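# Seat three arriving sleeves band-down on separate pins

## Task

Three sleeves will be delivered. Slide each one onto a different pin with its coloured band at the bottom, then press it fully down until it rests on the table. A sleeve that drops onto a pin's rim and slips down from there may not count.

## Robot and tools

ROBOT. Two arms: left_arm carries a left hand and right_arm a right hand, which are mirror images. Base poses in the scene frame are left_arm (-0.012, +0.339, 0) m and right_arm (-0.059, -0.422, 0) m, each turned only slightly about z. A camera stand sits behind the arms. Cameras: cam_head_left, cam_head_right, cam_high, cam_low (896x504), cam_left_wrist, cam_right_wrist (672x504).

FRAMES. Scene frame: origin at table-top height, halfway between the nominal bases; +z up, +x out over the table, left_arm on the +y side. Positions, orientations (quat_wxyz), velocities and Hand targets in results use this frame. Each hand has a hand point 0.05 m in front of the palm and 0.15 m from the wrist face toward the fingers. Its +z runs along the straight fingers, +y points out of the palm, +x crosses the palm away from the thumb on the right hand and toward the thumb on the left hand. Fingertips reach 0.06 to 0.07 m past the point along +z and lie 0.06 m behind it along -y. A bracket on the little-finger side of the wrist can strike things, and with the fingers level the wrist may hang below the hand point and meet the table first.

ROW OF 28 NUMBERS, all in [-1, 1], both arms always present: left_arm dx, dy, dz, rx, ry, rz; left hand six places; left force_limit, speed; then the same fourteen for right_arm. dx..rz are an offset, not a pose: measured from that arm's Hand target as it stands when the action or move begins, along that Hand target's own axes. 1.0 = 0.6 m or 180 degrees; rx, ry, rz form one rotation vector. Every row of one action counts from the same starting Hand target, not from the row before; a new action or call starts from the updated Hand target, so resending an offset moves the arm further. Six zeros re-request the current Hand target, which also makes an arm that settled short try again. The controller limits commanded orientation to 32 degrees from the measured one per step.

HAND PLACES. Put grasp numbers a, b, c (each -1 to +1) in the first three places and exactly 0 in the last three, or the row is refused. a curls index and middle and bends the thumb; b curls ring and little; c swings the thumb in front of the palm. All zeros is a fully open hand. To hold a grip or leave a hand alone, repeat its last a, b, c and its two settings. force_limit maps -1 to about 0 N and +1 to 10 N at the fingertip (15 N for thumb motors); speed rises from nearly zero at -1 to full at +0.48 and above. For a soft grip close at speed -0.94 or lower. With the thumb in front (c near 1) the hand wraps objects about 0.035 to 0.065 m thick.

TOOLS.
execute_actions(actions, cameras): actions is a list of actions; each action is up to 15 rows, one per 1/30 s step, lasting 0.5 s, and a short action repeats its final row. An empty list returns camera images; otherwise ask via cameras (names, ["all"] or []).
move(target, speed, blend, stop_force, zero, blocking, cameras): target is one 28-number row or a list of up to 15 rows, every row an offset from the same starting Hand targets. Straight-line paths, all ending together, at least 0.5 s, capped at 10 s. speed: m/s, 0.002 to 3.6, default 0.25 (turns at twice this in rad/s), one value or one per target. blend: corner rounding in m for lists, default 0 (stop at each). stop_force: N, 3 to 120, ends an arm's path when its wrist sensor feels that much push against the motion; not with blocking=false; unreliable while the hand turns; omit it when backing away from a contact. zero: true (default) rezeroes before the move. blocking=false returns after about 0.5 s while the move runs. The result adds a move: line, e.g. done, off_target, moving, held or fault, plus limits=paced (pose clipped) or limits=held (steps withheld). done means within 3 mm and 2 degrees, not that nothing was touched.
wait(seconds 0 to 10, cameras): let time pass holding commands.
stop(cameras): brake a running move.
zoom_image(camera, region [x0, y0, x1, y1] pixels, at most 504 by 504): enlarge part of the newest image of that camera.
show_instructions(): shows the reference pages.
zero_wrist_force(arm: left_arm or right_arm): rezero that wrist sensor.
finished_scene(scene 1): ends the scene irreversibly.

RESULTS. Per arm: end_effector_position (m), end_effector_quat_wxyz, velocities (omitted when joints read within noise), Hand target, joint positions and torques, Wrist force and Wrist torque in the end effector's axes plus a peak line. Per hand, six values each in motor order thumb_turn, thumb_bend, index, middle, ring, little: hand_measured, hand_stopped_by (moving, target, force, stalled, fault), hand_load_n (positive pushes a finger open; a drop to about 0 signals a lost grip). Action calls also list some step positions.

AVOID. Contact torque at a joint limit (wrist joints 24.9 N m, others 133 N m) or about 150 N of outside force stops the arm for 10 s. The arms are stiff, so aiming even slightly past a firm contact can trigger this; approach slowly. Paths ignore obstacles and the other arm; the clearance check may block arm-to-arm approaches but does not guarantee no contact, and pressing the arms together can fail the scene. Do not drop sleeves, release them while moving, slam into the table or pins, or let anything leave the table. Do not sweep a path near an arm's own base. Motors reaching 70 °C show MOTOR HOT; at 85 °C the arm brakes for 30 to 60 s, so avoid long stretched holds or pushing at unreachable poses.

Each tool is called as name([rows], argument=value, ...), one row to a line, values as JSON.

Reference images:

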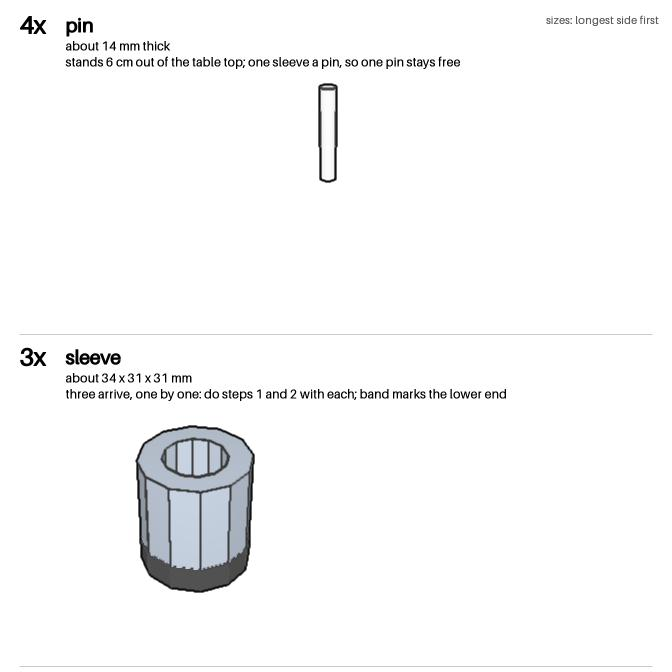

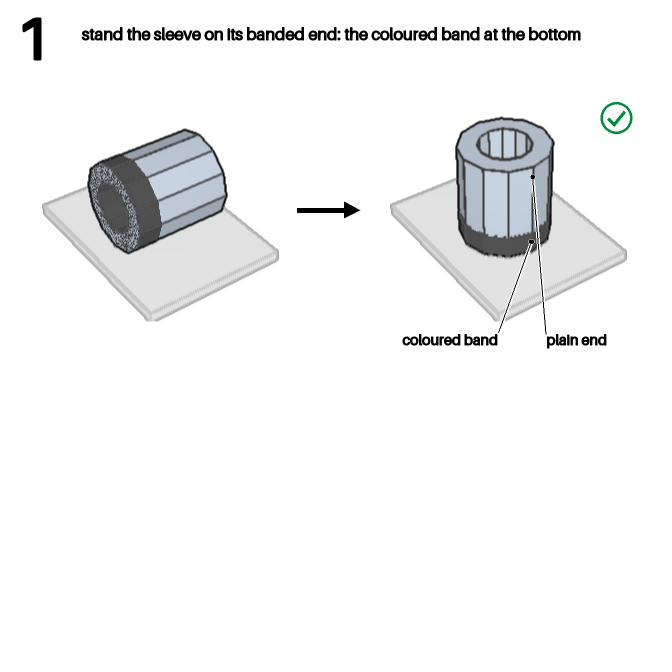

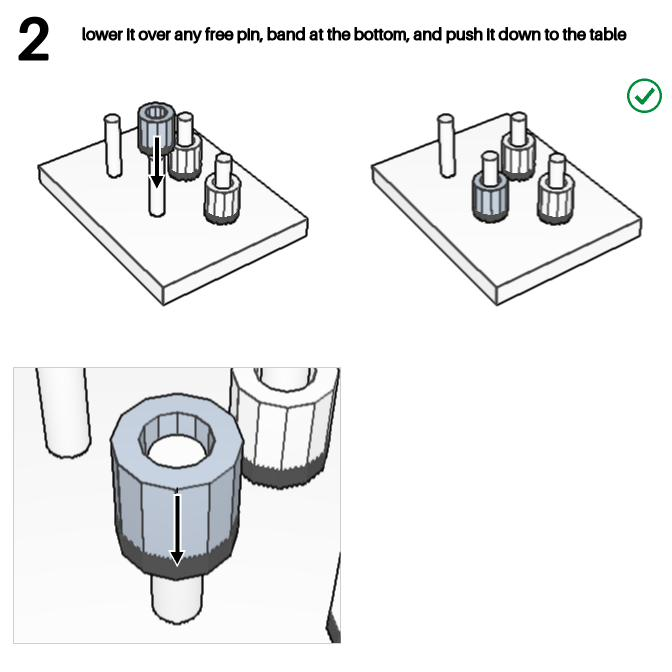

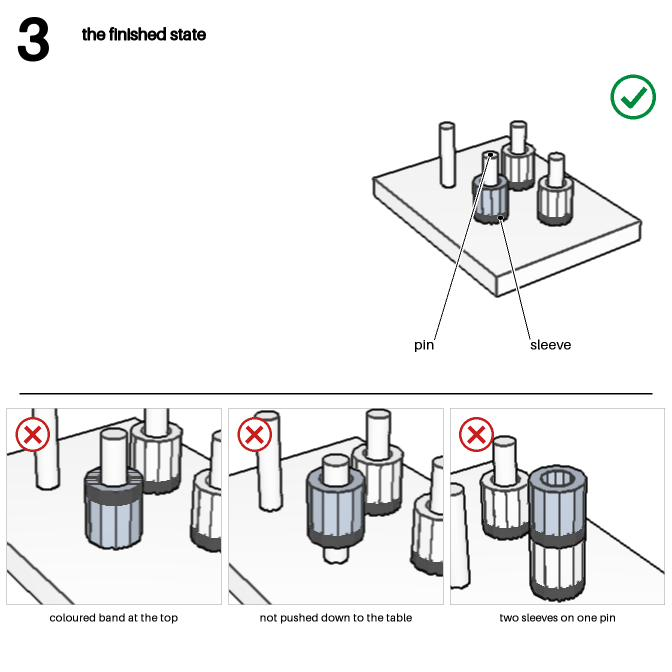

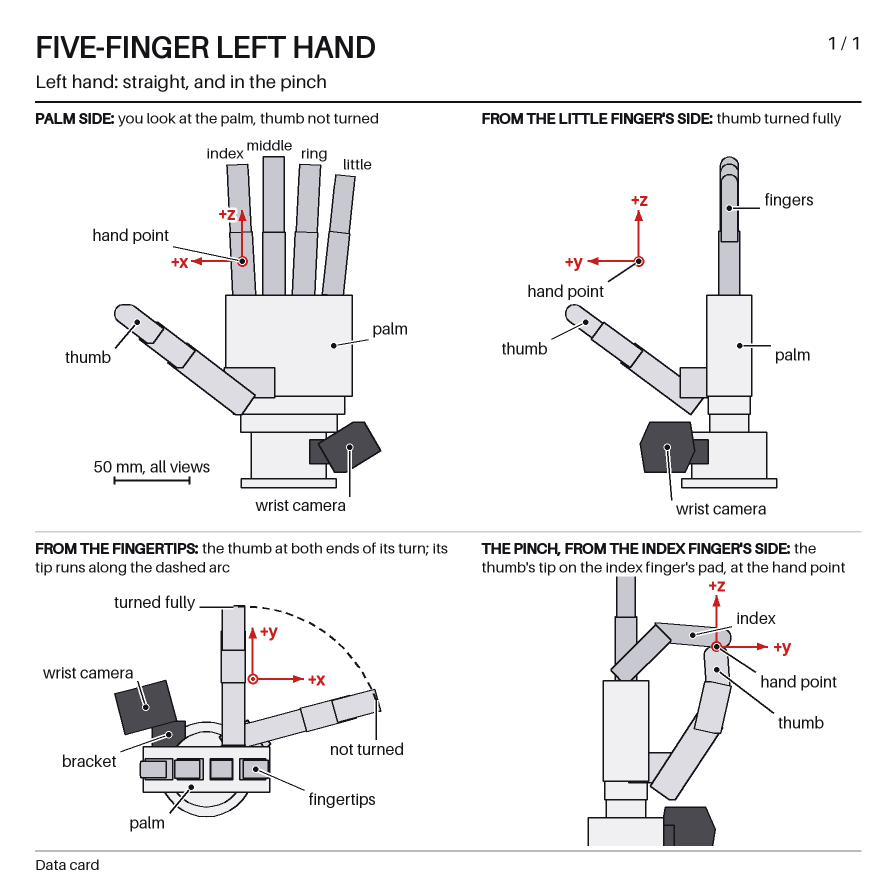

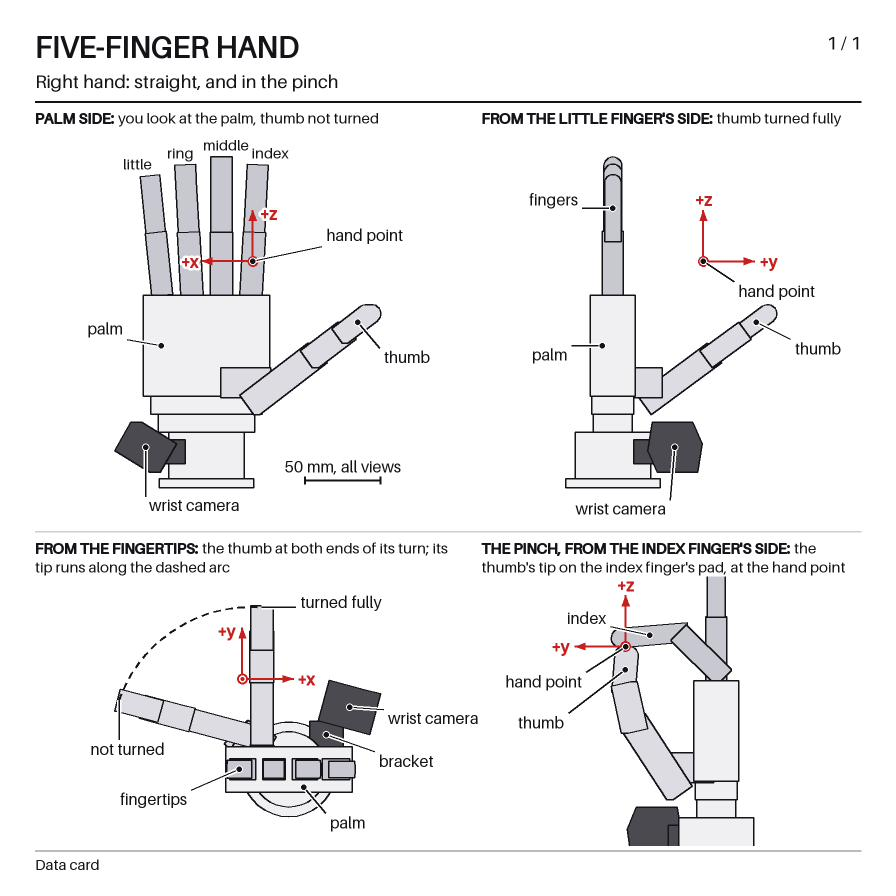

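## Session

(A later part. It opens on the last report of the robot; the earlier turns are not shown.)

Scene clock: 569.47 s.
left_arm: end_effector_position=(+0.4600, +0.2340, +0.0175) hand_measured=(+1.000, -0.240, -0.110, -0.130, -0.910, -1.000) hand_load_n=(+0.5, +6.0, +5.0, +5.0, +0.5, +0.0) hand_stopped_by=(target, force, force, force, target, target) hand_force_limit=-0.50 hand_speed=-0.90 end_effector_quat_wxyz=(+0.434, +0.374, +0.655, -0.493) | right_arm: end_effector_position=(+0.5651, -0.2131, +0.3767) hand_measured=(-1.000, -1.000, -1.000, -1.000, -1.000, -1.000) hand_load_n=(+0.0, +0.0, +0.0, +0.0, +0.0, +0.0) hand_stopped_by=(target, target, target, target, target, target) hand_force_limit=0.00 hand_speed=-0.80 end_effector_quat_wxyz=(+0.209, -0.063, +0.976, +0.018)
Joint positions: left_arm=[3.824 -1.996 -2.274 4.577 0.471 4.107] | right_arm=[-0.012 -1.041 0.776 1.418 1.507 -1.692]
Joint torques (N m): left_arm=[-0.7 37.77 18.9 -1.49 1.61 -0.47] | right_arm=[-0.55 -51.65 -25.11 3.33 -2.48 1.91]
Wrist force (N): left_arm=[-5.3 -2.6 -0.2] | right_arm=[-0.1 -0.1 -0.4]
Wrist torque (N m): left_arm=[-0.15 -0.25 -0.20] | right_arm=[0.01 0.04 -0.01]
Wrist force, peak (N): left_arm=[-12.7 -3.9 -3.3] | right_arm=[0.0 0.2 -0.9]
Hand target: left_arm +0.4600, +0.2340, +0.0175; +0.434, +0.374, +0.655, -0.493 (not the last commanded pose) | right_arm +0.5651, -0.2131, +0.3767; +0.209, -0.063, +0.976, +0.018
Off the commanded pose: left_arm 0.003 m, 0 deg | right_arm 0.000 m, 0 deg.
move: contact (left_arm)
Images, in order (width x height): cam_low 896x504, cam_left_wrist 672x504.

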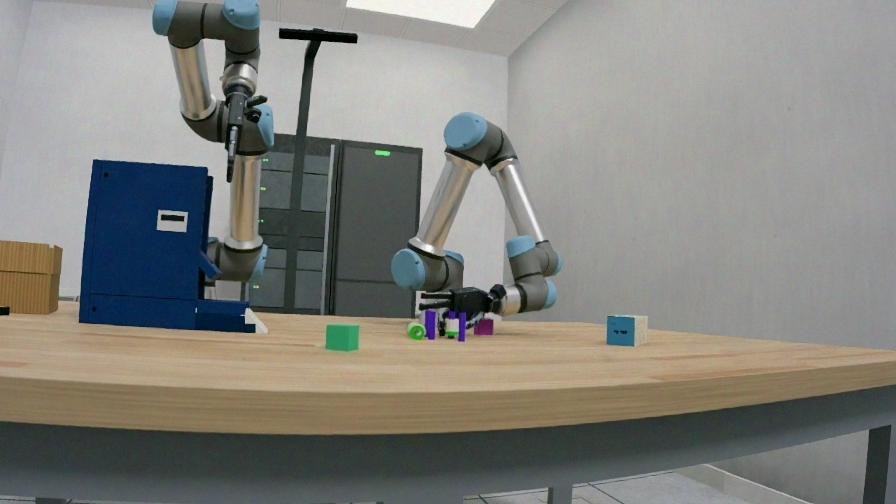

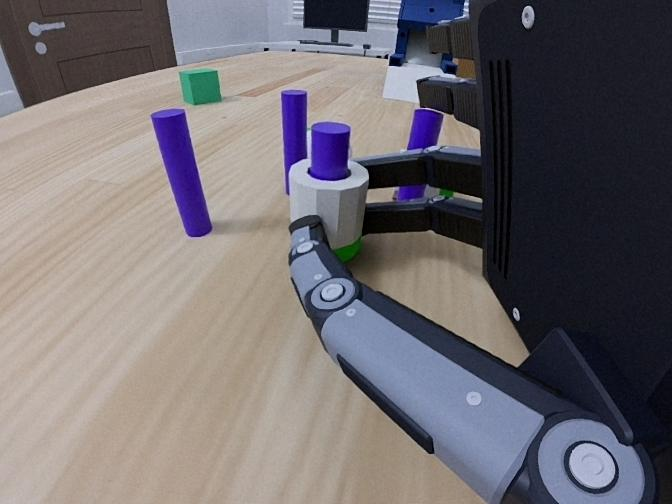

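move(target=[-0.0031, -0.001, -0.0004, 0, 0, 0, 0.6, 0, 1, 0, 0, 0, -0.5, -0.9, 0, 0, 0, 0, 0, 0, 0, 0, 0, 0, 0, 0, 0, -0.8], speed=0.02)

move(target=[0, 0, 0, 0, 0, 0, 0.41, 0, 1, 0, 0, 0, -0.5, -0.85, 0, 0, 0, 0, 0, 0, 0, 0, 0, 0, 0, 0, 0, -0.8], speed=0.02, cameras=["cam_low", "cam_left_wrist", "cam_high"])

zoom_image(camera="cam_low", region=[414, 290, 494, 346])

zoom_image(camera="cam_high", region=[480, 280, 550, 340])

Scene clock: 581.33 s.
left_arm: end_effector_position=(+0.4600, +0.2340, +0.0195) hand_measured=(+1.000, -0.240, -0.110, -0.130, -0.910, -1.000) hand_load_n=(+0.5, +6.0, +4.5, +5.0, +0.0, +0.0) hand_stopped_by=(target, force, force, force, target, target) hand_force_limit=-0.50 hand_speed=-0.90 end_effector_quat_wxyz=(+0.434, +0.374, +0.655, -0.493) | right_arm: end_effector_position=(+0.5651, -0.2131, +0.3767) hand_measured=(-1.000, -1.000, -1.000, -1.000, -1.000, -1.000) hand_load_n=(+0.0, +0.0, +0.0, +0.0, +0.0, +0.0) hand_stopped_by=(target, target, target, target, target, target) hand_force_limit=0.00 hand_speed=-0.80 end_effector_quat_wxyz=(+0.209, -0.063, +0.976, +0.018)
Joint positions: left_arm=[3.824 -1.991 -2.274 4.571 0.471 4.107] | right_arm=[-0.012 -1.041 0.776 1.418 1.507 -1.692]
Joint torques (N m): left_arm=[-6.27 31.67 19.12 -1.72 -1.88 -2.04] | right_arm=[0.25 -51.13 -25.5 3.32 -2.47 1.8]
Wrist force (N): left_arm=[-0.7 -0.9 1.7] | right_arm=[-0.3 0.0 -0.3]
Wrist torque (N m): left_arm=[-0.23 0.02 -0.05] | right_arm=[0.03 0.07 -0.02]
Wrist force, peak (N): left_arm=[-6.0 -2.5 -0.1] | right_arm=[0.0 -0.1 -1.0]
Hand target: left_arm +0.4600, +0.2339, +0.0195; +0.434, +0.374, +0.655, -0.493 | right_arm +0.5651, -0.2131, +0.3767; +0.209, -0.063, +0.976, +0.018
Off the commanded pose: left_arm 0.000 m, 0 deg | right_arm 0.000 m, 0 deg.
move: done

Scene clock: 582.10 s.
left_arm: end_effector_position=(+0.4600, +0.2340, +0.0195) hand_measured=(+1.000, -0.342, -0.180, -0.330, -0.938, -1.000) hand_load_n=(+0.0, +0.0, +0.0, +0.0, +0.0, +0.0) hand_stopped_by=(target, target, target, target, target, target) hand_force_limit=-0.50 hand_speed=-0.85 end_effector_quat_wxyz=(+0.434, +0.374, +0.655, -0.493) | right_arm: end_effector_position=(+0.5651, -0.2131, +0.3767) hand_measured=(-1.000, -1.000, -1.000, -1.000, -1.000, -1.000) hand_load_n=(+0.0, +0.0, +0.0, +0.0, +0.0, +0.0) hand_stopped_by=(target, target, target, target, target, target) hand_force_limit=0.00 hand_speed=-0.80 end_effector_quat_wxyz=(+0.209, -0.063, +0.976, +0.018)
Joint positions: left_arm=[3.824 -1.991 -2.274 4.571 0.471 4.107] | right_arm=[-0.012 -1.041 0.776 1.418 1.507 -1.692]
Joint torques (N m): left_arm=[-7.5 16.33 17.37 2.13 -1.61 -1.99] | right_arm=[-0.54 -51.35 -25 3.31 -2.49 1.85]
Wrist force (N): left_arm=[-1.1 -1.2 1.6] | right_arm=[-0.2 0.2 -0.6]
Wrist torque (N m): left_arm=[-0.26 0.03 -0.05] | right_arm=[0.07 0.05 -0.01]
Wrist force, peak (N): left_arm=[-1.0 -1.3 1.8] | right_arm=[-0.2 -0.3 -0.8]
Hand target: left_arm +0.4600, +0.2339, +0.0195; +0.434, +0.374, +0.655, -0.493 | right_arm +0.5651, -0.2131, +0.3767; +0.209, -0.063, +0.976, +0.018
Off the commanded pose: left_arm 0.000 m, 0 deg | right_arm 0.000 m, 0 deg.
move: done
Images, in order (width x height): cam_high 896x504, cam_low 896x504, cam_left_wrist 672x504.

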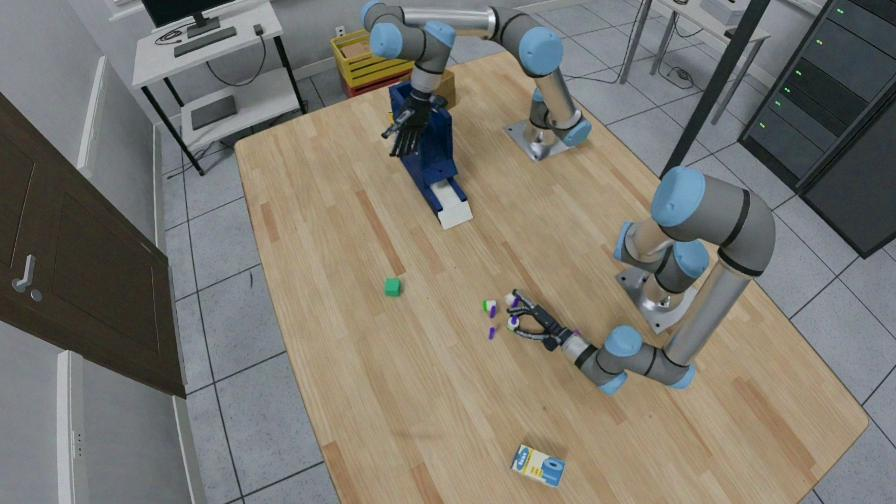

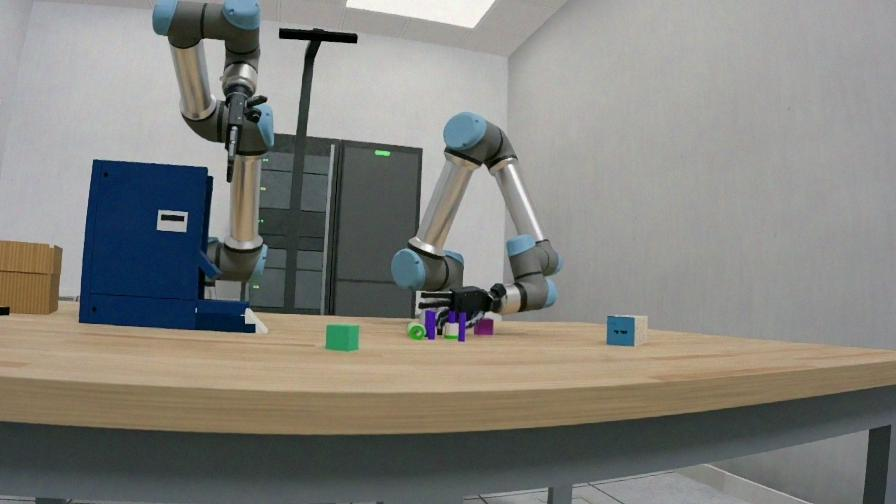

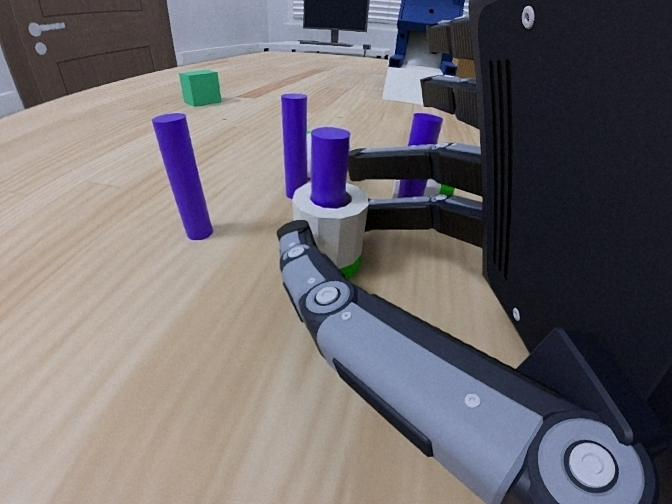

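Scaled by 6.300 from the camera's 896x504 image, which has a finer 1280x720 frame.

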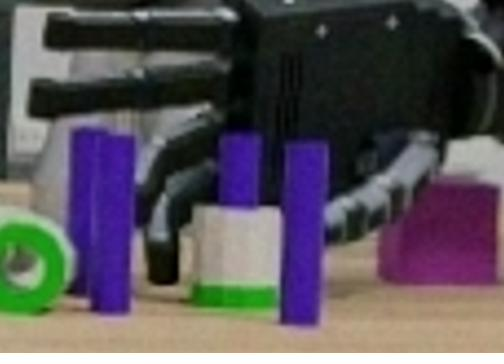

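Scaled by 7.200 from the camera's 896x504 image, which has a finer 1280x720 frame.

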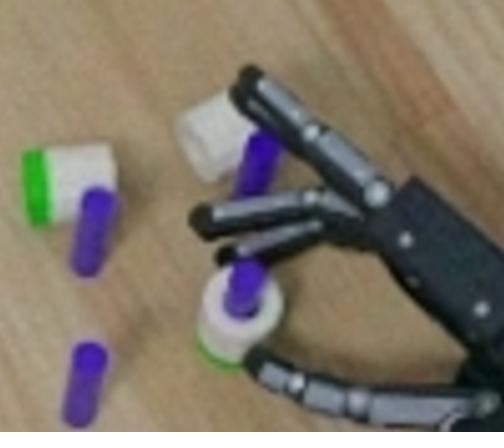

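move(target=[-0.155, -0.0535, -0.023, 0, 0, 0, 0.41, 0, 1, 0, 0, 0, -0.5, -0.85, 0, 0, 0, 0, 0, 0, 0, 0, 0, 0, 0, 0, 0, -0.8], speed=0.1, cameras=["all"])

zoom_image(camera="cam_low", region=[404, 290, 494, 350])

zoom_image(camera="cam_head_right", region=[380, 260, 480, 350])

zoom_image(camera="cam_high", region=[470, 280, 540, 350])

Scene clock: 587.27 s.
left_arm: end_effector_position=(+0.4598, +0.2342, +0.1189) hand_measured=(+1.000, -0.342, -0.180, -0.330, -0.938, -1.000) hand_load_n=(+0.5, +0.0, +0.0, +0.0, +0.0, +0.0) hand_stopped_by=(target, target, target, target, target, target) hand_force_limit=-0.50 hand_speed=-0.85 end_effector_quat_wxyz=(+0.434, +0.374, +0.655, -0.493) | right_arm: end_effector_position=(+0.5651, -0.2131, +0.3767) hand_measured=(-1.000, -1.000, -1.000, -1.000, -1.000, -1.000) hand_load_n=(+0.0, +0.0, +0.0, +0.0, +0.0, +0.0) hand_stopped_by=(target, target, target, target, target, target) hand_force_limit=0.00 hand_speed=-0.80 end_effector_quat_wxyz=(+0.209, -0.063, +0.976, +0.018)
Joint positions: left_arm=[3.825 -1.744 -2.21 4.261 0.471 4.108] | right_arm=[-0.012 -1.041 0.776 1.418 1.507 -1.692]
Joint torques (N m): left_arm=[4.44 18.71 4.03 0.65 0.17 0.16] | right_arm=[-0.65 -51.58 -24.73 3.35 -2.51 1.78]
Wrist force (N): left_arm=[-1.0 -0.9 1.8] | right_arm=[-0.1 0.1 -0.5]
Wrist torque (N m): left_arm=[-0.24 0.01 -0.06] | right_arm=[0.06 0.04 -0.01]
Wrist force, peak (N): left_arm=[-1.8 -1.4 1.6] | right_arm=[-0.4 0.0 -0.8]
Hand target: left_arm +0.4597, +0.2341, +0.1188; +0.434, +0.374, +0.655, -0.493 | right_arm +0.5651, -0.2131, +0.3767; +0.209, -0.063, +0.976, +0.018
Off the commanded pose: left_arm 0.000 m, 0 deg | right_arm 0.000 m, 0 deg.
move: done

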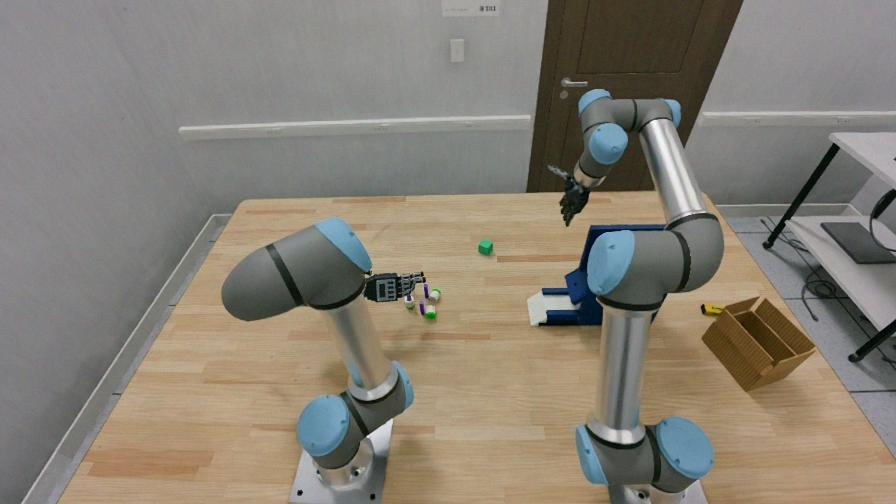

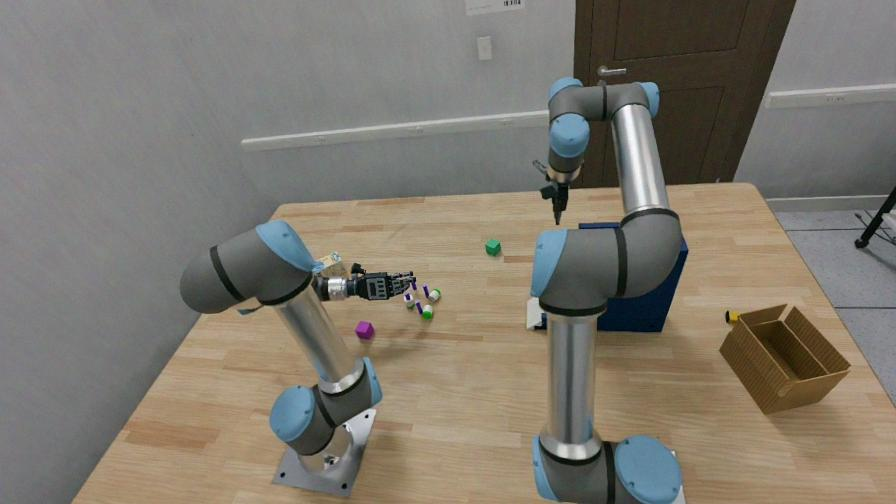

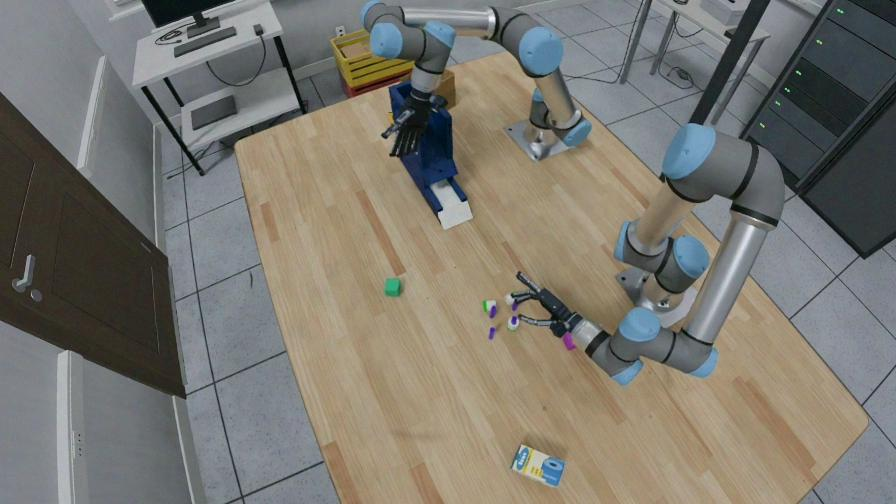

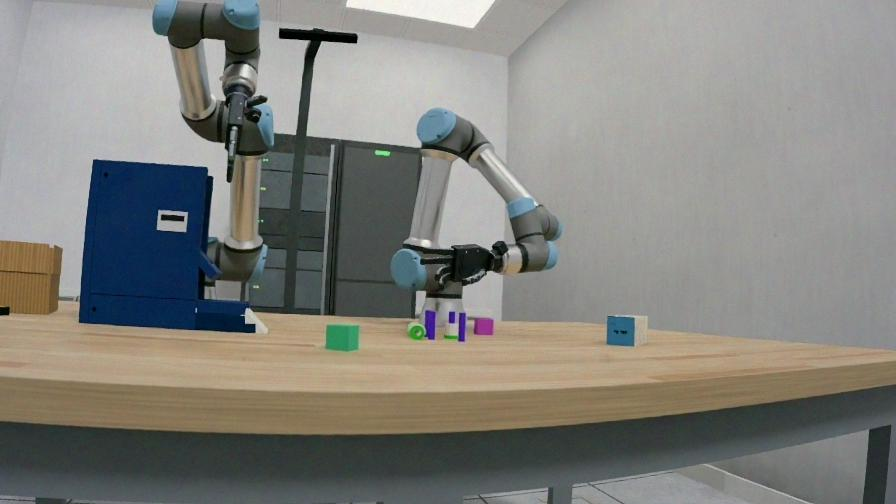

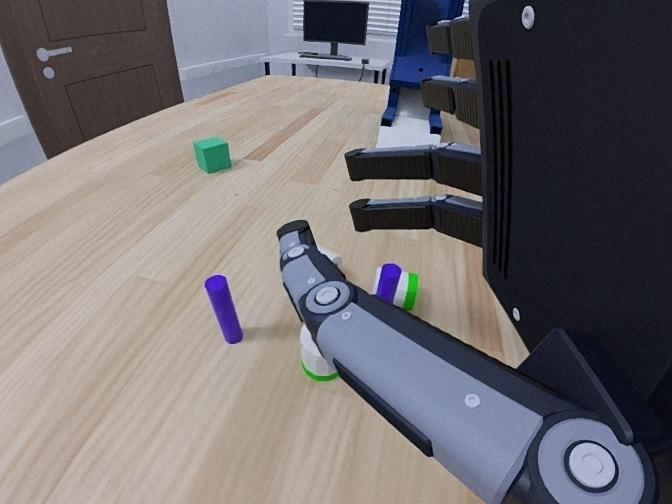

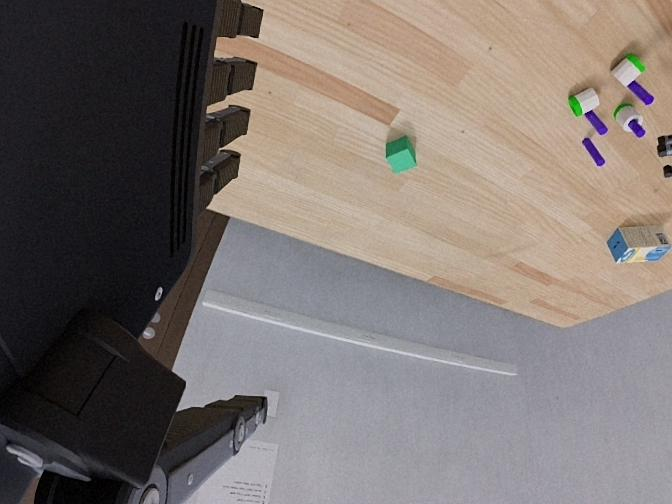

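Scaled by 5.600 from the camera's 896x504 image, which has a finer 1280x720 frame.

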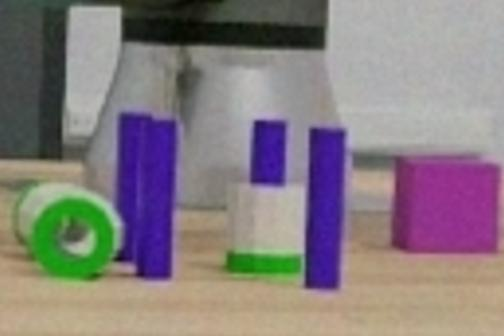

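Scaled by 5.040 from the camera's 896x504 image, which has a finer 1280x720 frame.

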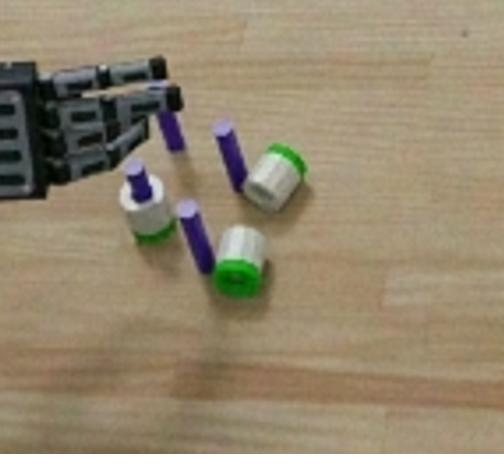

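Scaled by 7.200 from the camera's 896x504 image, which has a finer 1280x720 frame.

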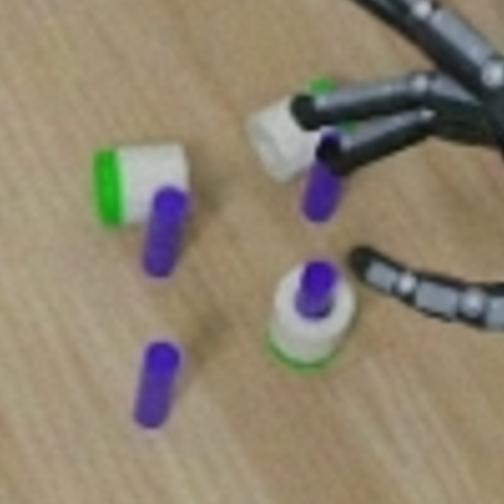

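move(target=[-0.1522, 0.0227, 0.1203, -0.0293, 0.4599, 0.1394, 0, 0, 0, 0, 0, 0, -0.5, 0, 0, 0, 0, 0, 0, 0, 0, 0, 0, 0, 0, 0, 0, -0.8], speed=0.25, cameras=["all"])

zoom_image(camera="cam_left_wrist", region=[200, 100, 500, 400])

zoom_image(camera="cam_head_right", region=[380, 240, 480, 350])

zoom_image(camera="cam_low", region=[384, 260, 494, 350])

Scene clock: 684.40 s.
left_arm: end_effector_position=(+0.5180, +0.1616, +0.1901) hand_measured=(-1.000, -1.000, -1.000, -1.000, -1.000, -1.000) hand_load_n=(+0.0, +0.0, +0.0, +0.0, +0.0, +0.0) hand_stopped_by=(target, target, target, target, target, target) hand_force_limit=-0.50 hand_speed=0.00 end_effector_quat_wxyz=(+0.000, +0.707, +0.707, +0.000) | right_arm: end_effector_position=(+0.5651, -0.2131, +0.3767) hand_measured=(-1.000, -1.000, -1.000, -1.000, -1.000, -1.000) hand_load_n=(+0.0, +0.0, +0.0, +0.0, +0.0, +0.0) hand_stopped_by=(target, target, target, target, target, target) hand_force_limit=0.00 hand_speed=-0.80 end_effector_quat_wxyz=(+0.209, -0.063, +0.976, +0.018)
Joint positions: left_arm=[3.015 -1.647 -1.875 5.094 1.57 2.986] | right_arm=[-0.012 -1.041 0.776 1.418 1.507 -1.692]
Joint torques (N m): left_arm=[-1.6 37.84 10.77 5.51 1.46 1.69] | right_arm=[-0.32 -51.45 -24.82 3.24 -2.57 1.75]
Wrist force (N): left_arm=[0.6 -0.1 1.0] | right_arm=[0.0 -0.2 -0.6]
Wrist torque (N m): left_arm=[-0.06 0.02 -0.01] | right_arm=[0.01 0.03 -0.01]
Wrist force, peak (N): left_arm=[-1.3 -1.1 1.9] | right_arm=[-0.1 -0.2 -1.0]
Hand target: left_arm +0.5180, +0.1616, +0.1902; +0.000, +0.707, +0.707, +0.000 | right_arm +0.5651, -0.2131, +0.3767; +0.209, -0.063, +0.976, +0.018
Off the commanded pose: left_arm 0.000 m, 0 deg | right_arm 0.000 m, 0 deg.
move: done

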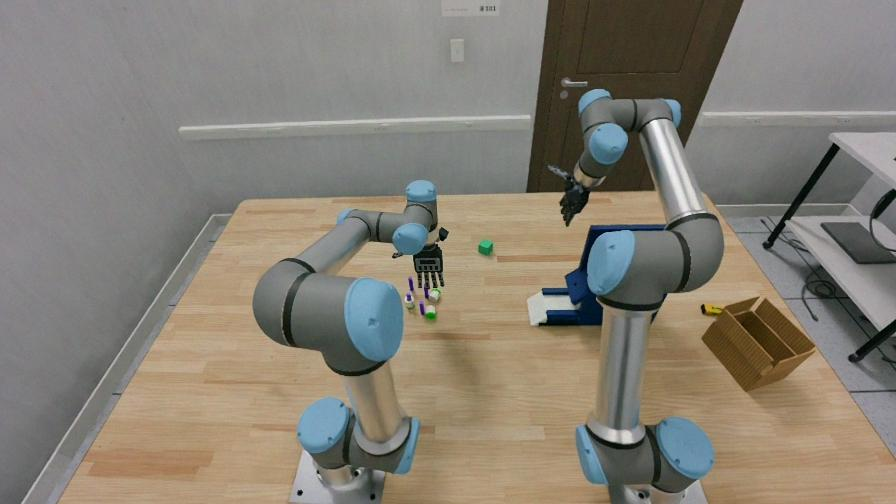

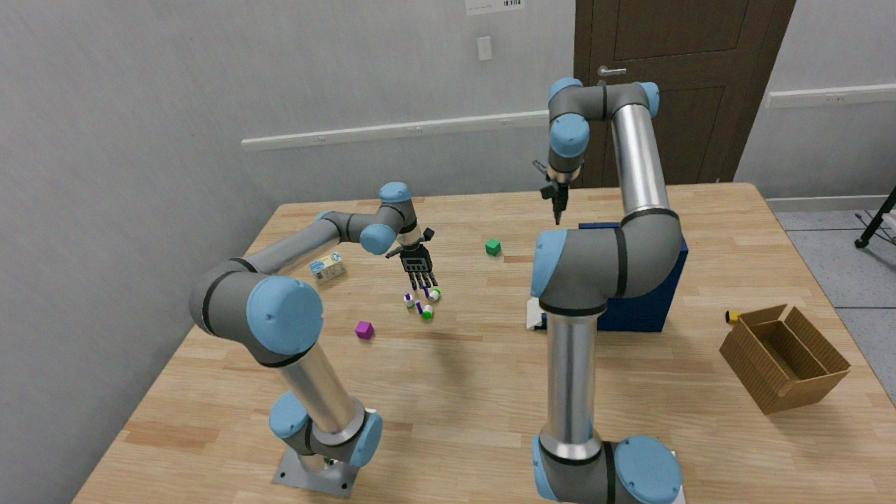

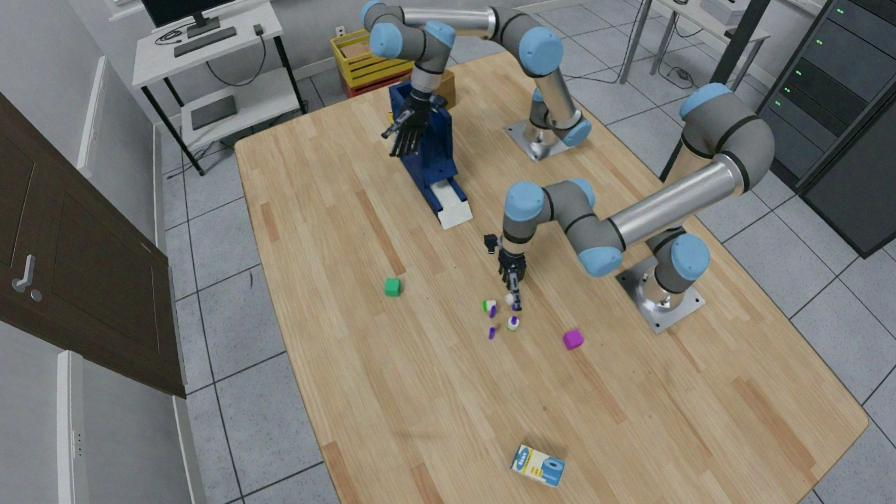

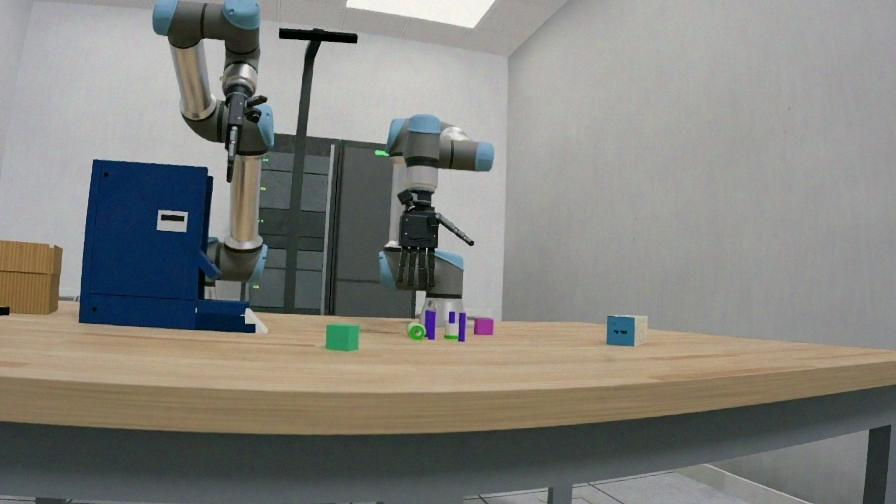

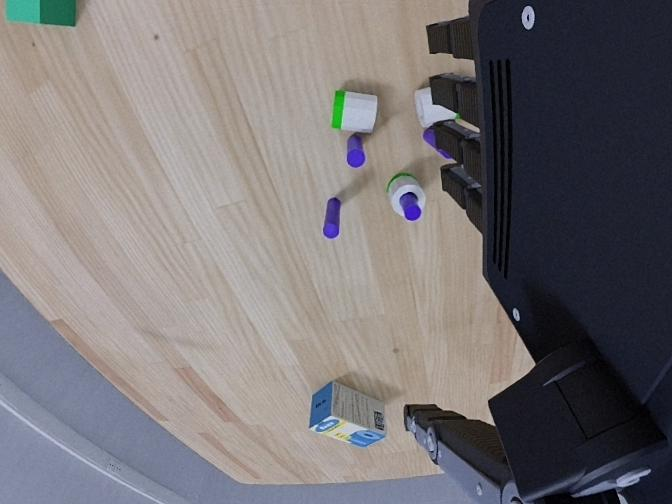

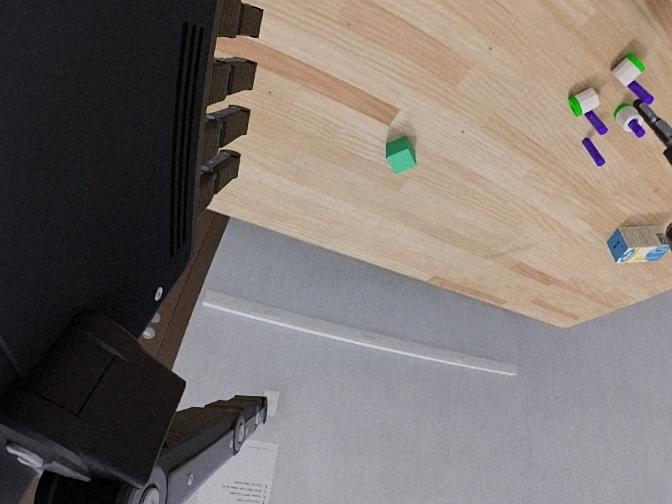

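Scaled by 1.680 from the camera's 672x504 image, which has a finer 960x720 frame.

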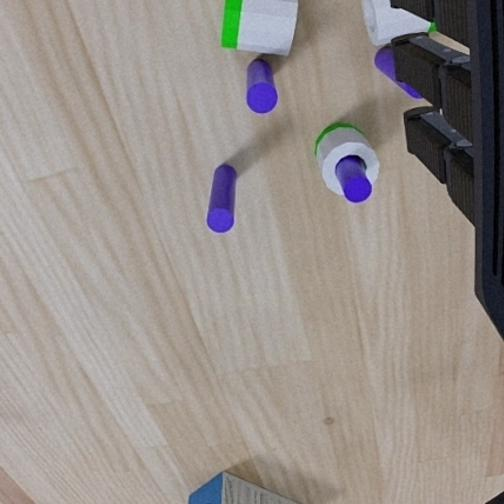

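Scaled by 4.582 from the camera's 896x504 image, which has a finer 1280x720 frame.

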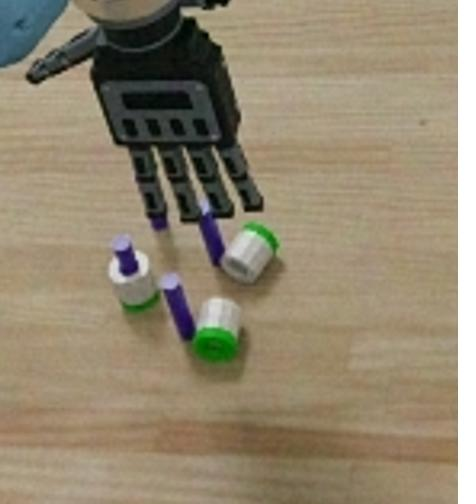

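Scaled by 4.582 from the camera's 896x504 image, which has a finer 1280x720 frame.

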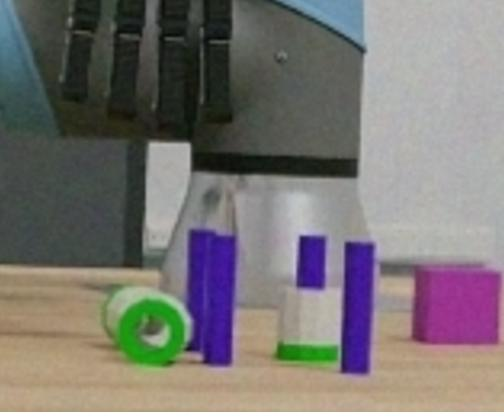

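move(target=[-0.0067, 0.0008, 0.145, 0, 0, 0, 0, 0, 0, 0, 0, 0, -0.5, 0, 0, 0, 0, 0, 0, 0, 0, 0, 0, 0, 0, 0, 0, -0.8], speed=0.12, cameras=["cam_head_right", "cam_low", "cam_high", "cam_left_wrist"])

zoom_image(camera="cam_head_right", region=[380, 260, 470, 340])

zoom_image(camera="cam_high", region=[470, 280, 540, 350])

zoom_image(camera="cam_low", region=[394, 280, 484, 350])

Scene clock: 701.60 s.
left_arm: end_effector_position=(+0.5184, +0.1576, +0.1031) hand_measured=(-1.000, -1.000, -1.000, -1.000, -1.000, -1.000) hand_load_n=(+0.0, +0.0, +0.0, +0.0, +0.0, +0.0) hand_stopped_by=(target, target, target, target, target, target) hand_force_limit=-0.50 hand_speed=0.00 end_effector_quat_wxyz=(+0.000, +0.707, +0.707, +0.000) | right_arm: end_effector_position=(+0.5651, -0.2131, +0.3767) hand_measured=(-1.000, -1.000, -1.000, -1.000, -1.000, -1.000) hand_load_n=(+0.0, -0.5, +0.0, +0.0, +0.0, +0.0) hand_stopped_by=(target, target, target, target, target, target) hand_force_limit=0.00 hand_speed=-0.80 end_effector_quat_wxyz=(+0.209, -0.063, +0.976, +0.018)
Joint positions: left_arm=[3.007 -1.757 -2.001 5.329 1.571 2.979] | right_arm=[-0.012 -1.041 0.776 1.418 1.507 -1.692]
Joint torques (N m): left_arm=[2.42 35.92 28.74 2.23 -0.53 0.06] | right_arm=[-0.52 -51.48 -24.91 3.24 -2.6 1.73]
Wrist force (N): left_arm=[0.4 0.0 0.8] | right_arm=[-0.1 0.1 -0.6]
Wrist torque (N m): left_arm=[-0.04 0.04 0.09] | right_arm=[0.06 0.04 0.00]
Wrist force, peak (N): left_arm=[0.5 -0.2 2.0] | right_arm=[-0.1 -0.2 -1.0]
Hand target: left_arm +0.5185, +0.1576, +0.1032; +0.000, +0.707, +0.707, +0.000 | right_arm +0.5651, -0.2131, +0.3767; +0.209, -0.063, +0.976, +0.018
Off the commanded pose: left_arm 0.000 m, 0 deg | right_arm 0.000 m, 0 deg.
move: done
Images, in order (width x height): cam_head_right 896x504, cam_high 896x504, cam_low 896x504, cam_left_wrist 672x504.

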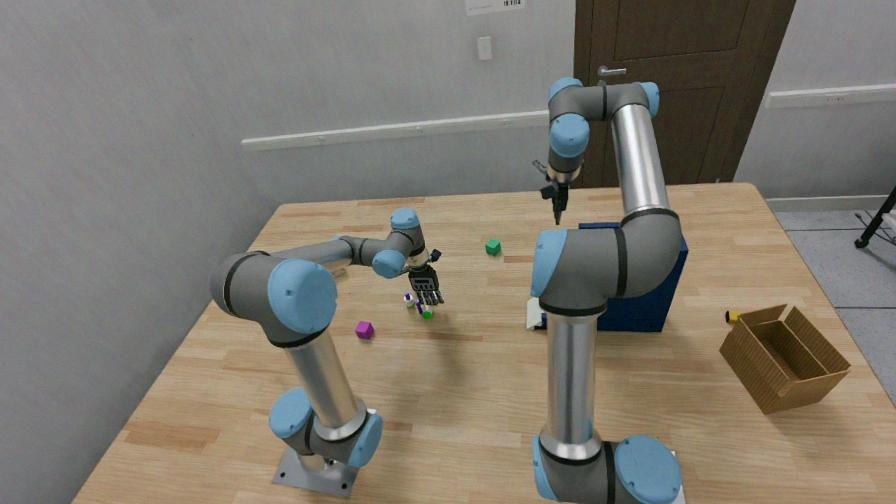

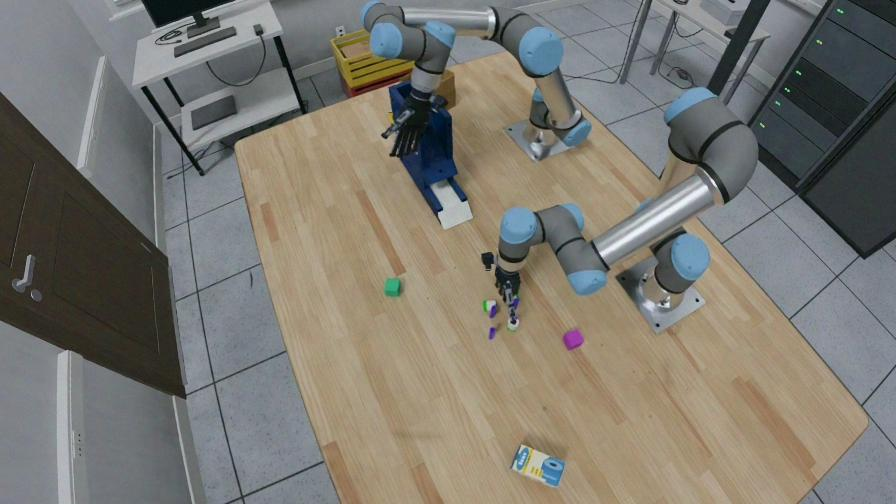

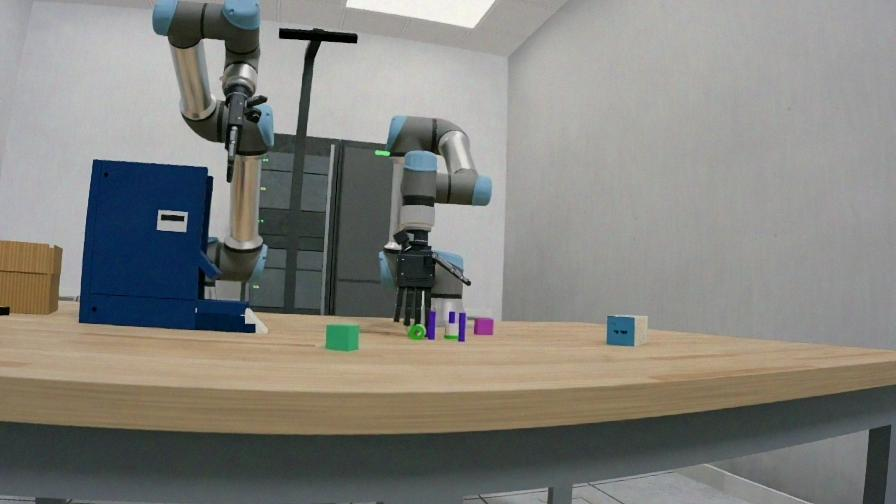

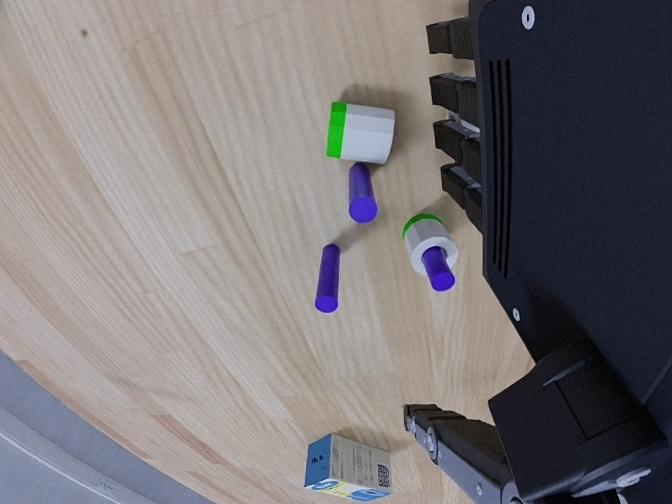

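Scaled by 5.600 from the camera's 896x504 image, which has a finer 1280x720 frame.

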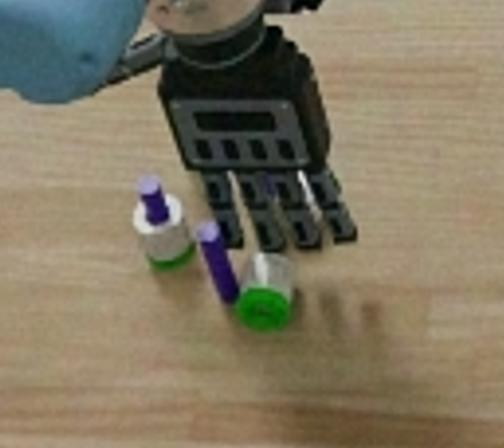

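Scaled by 7.200 from the camera's 896x504 image, which has a finer 1280x720 frame.

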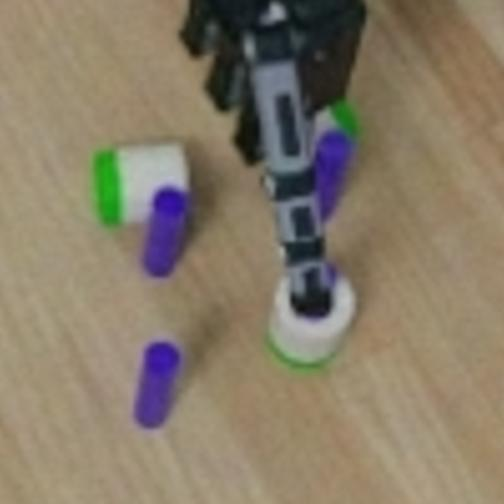

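Scaled by 5.600 from the camera's 896x504 image, which has a finer 1280x720 frame.

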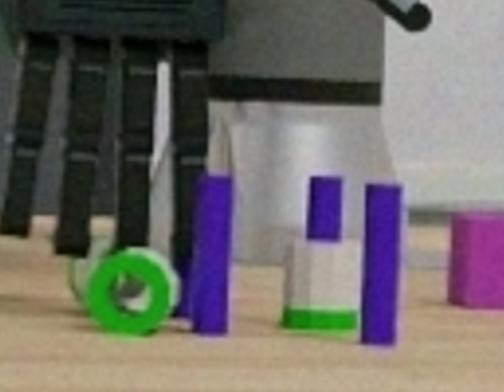

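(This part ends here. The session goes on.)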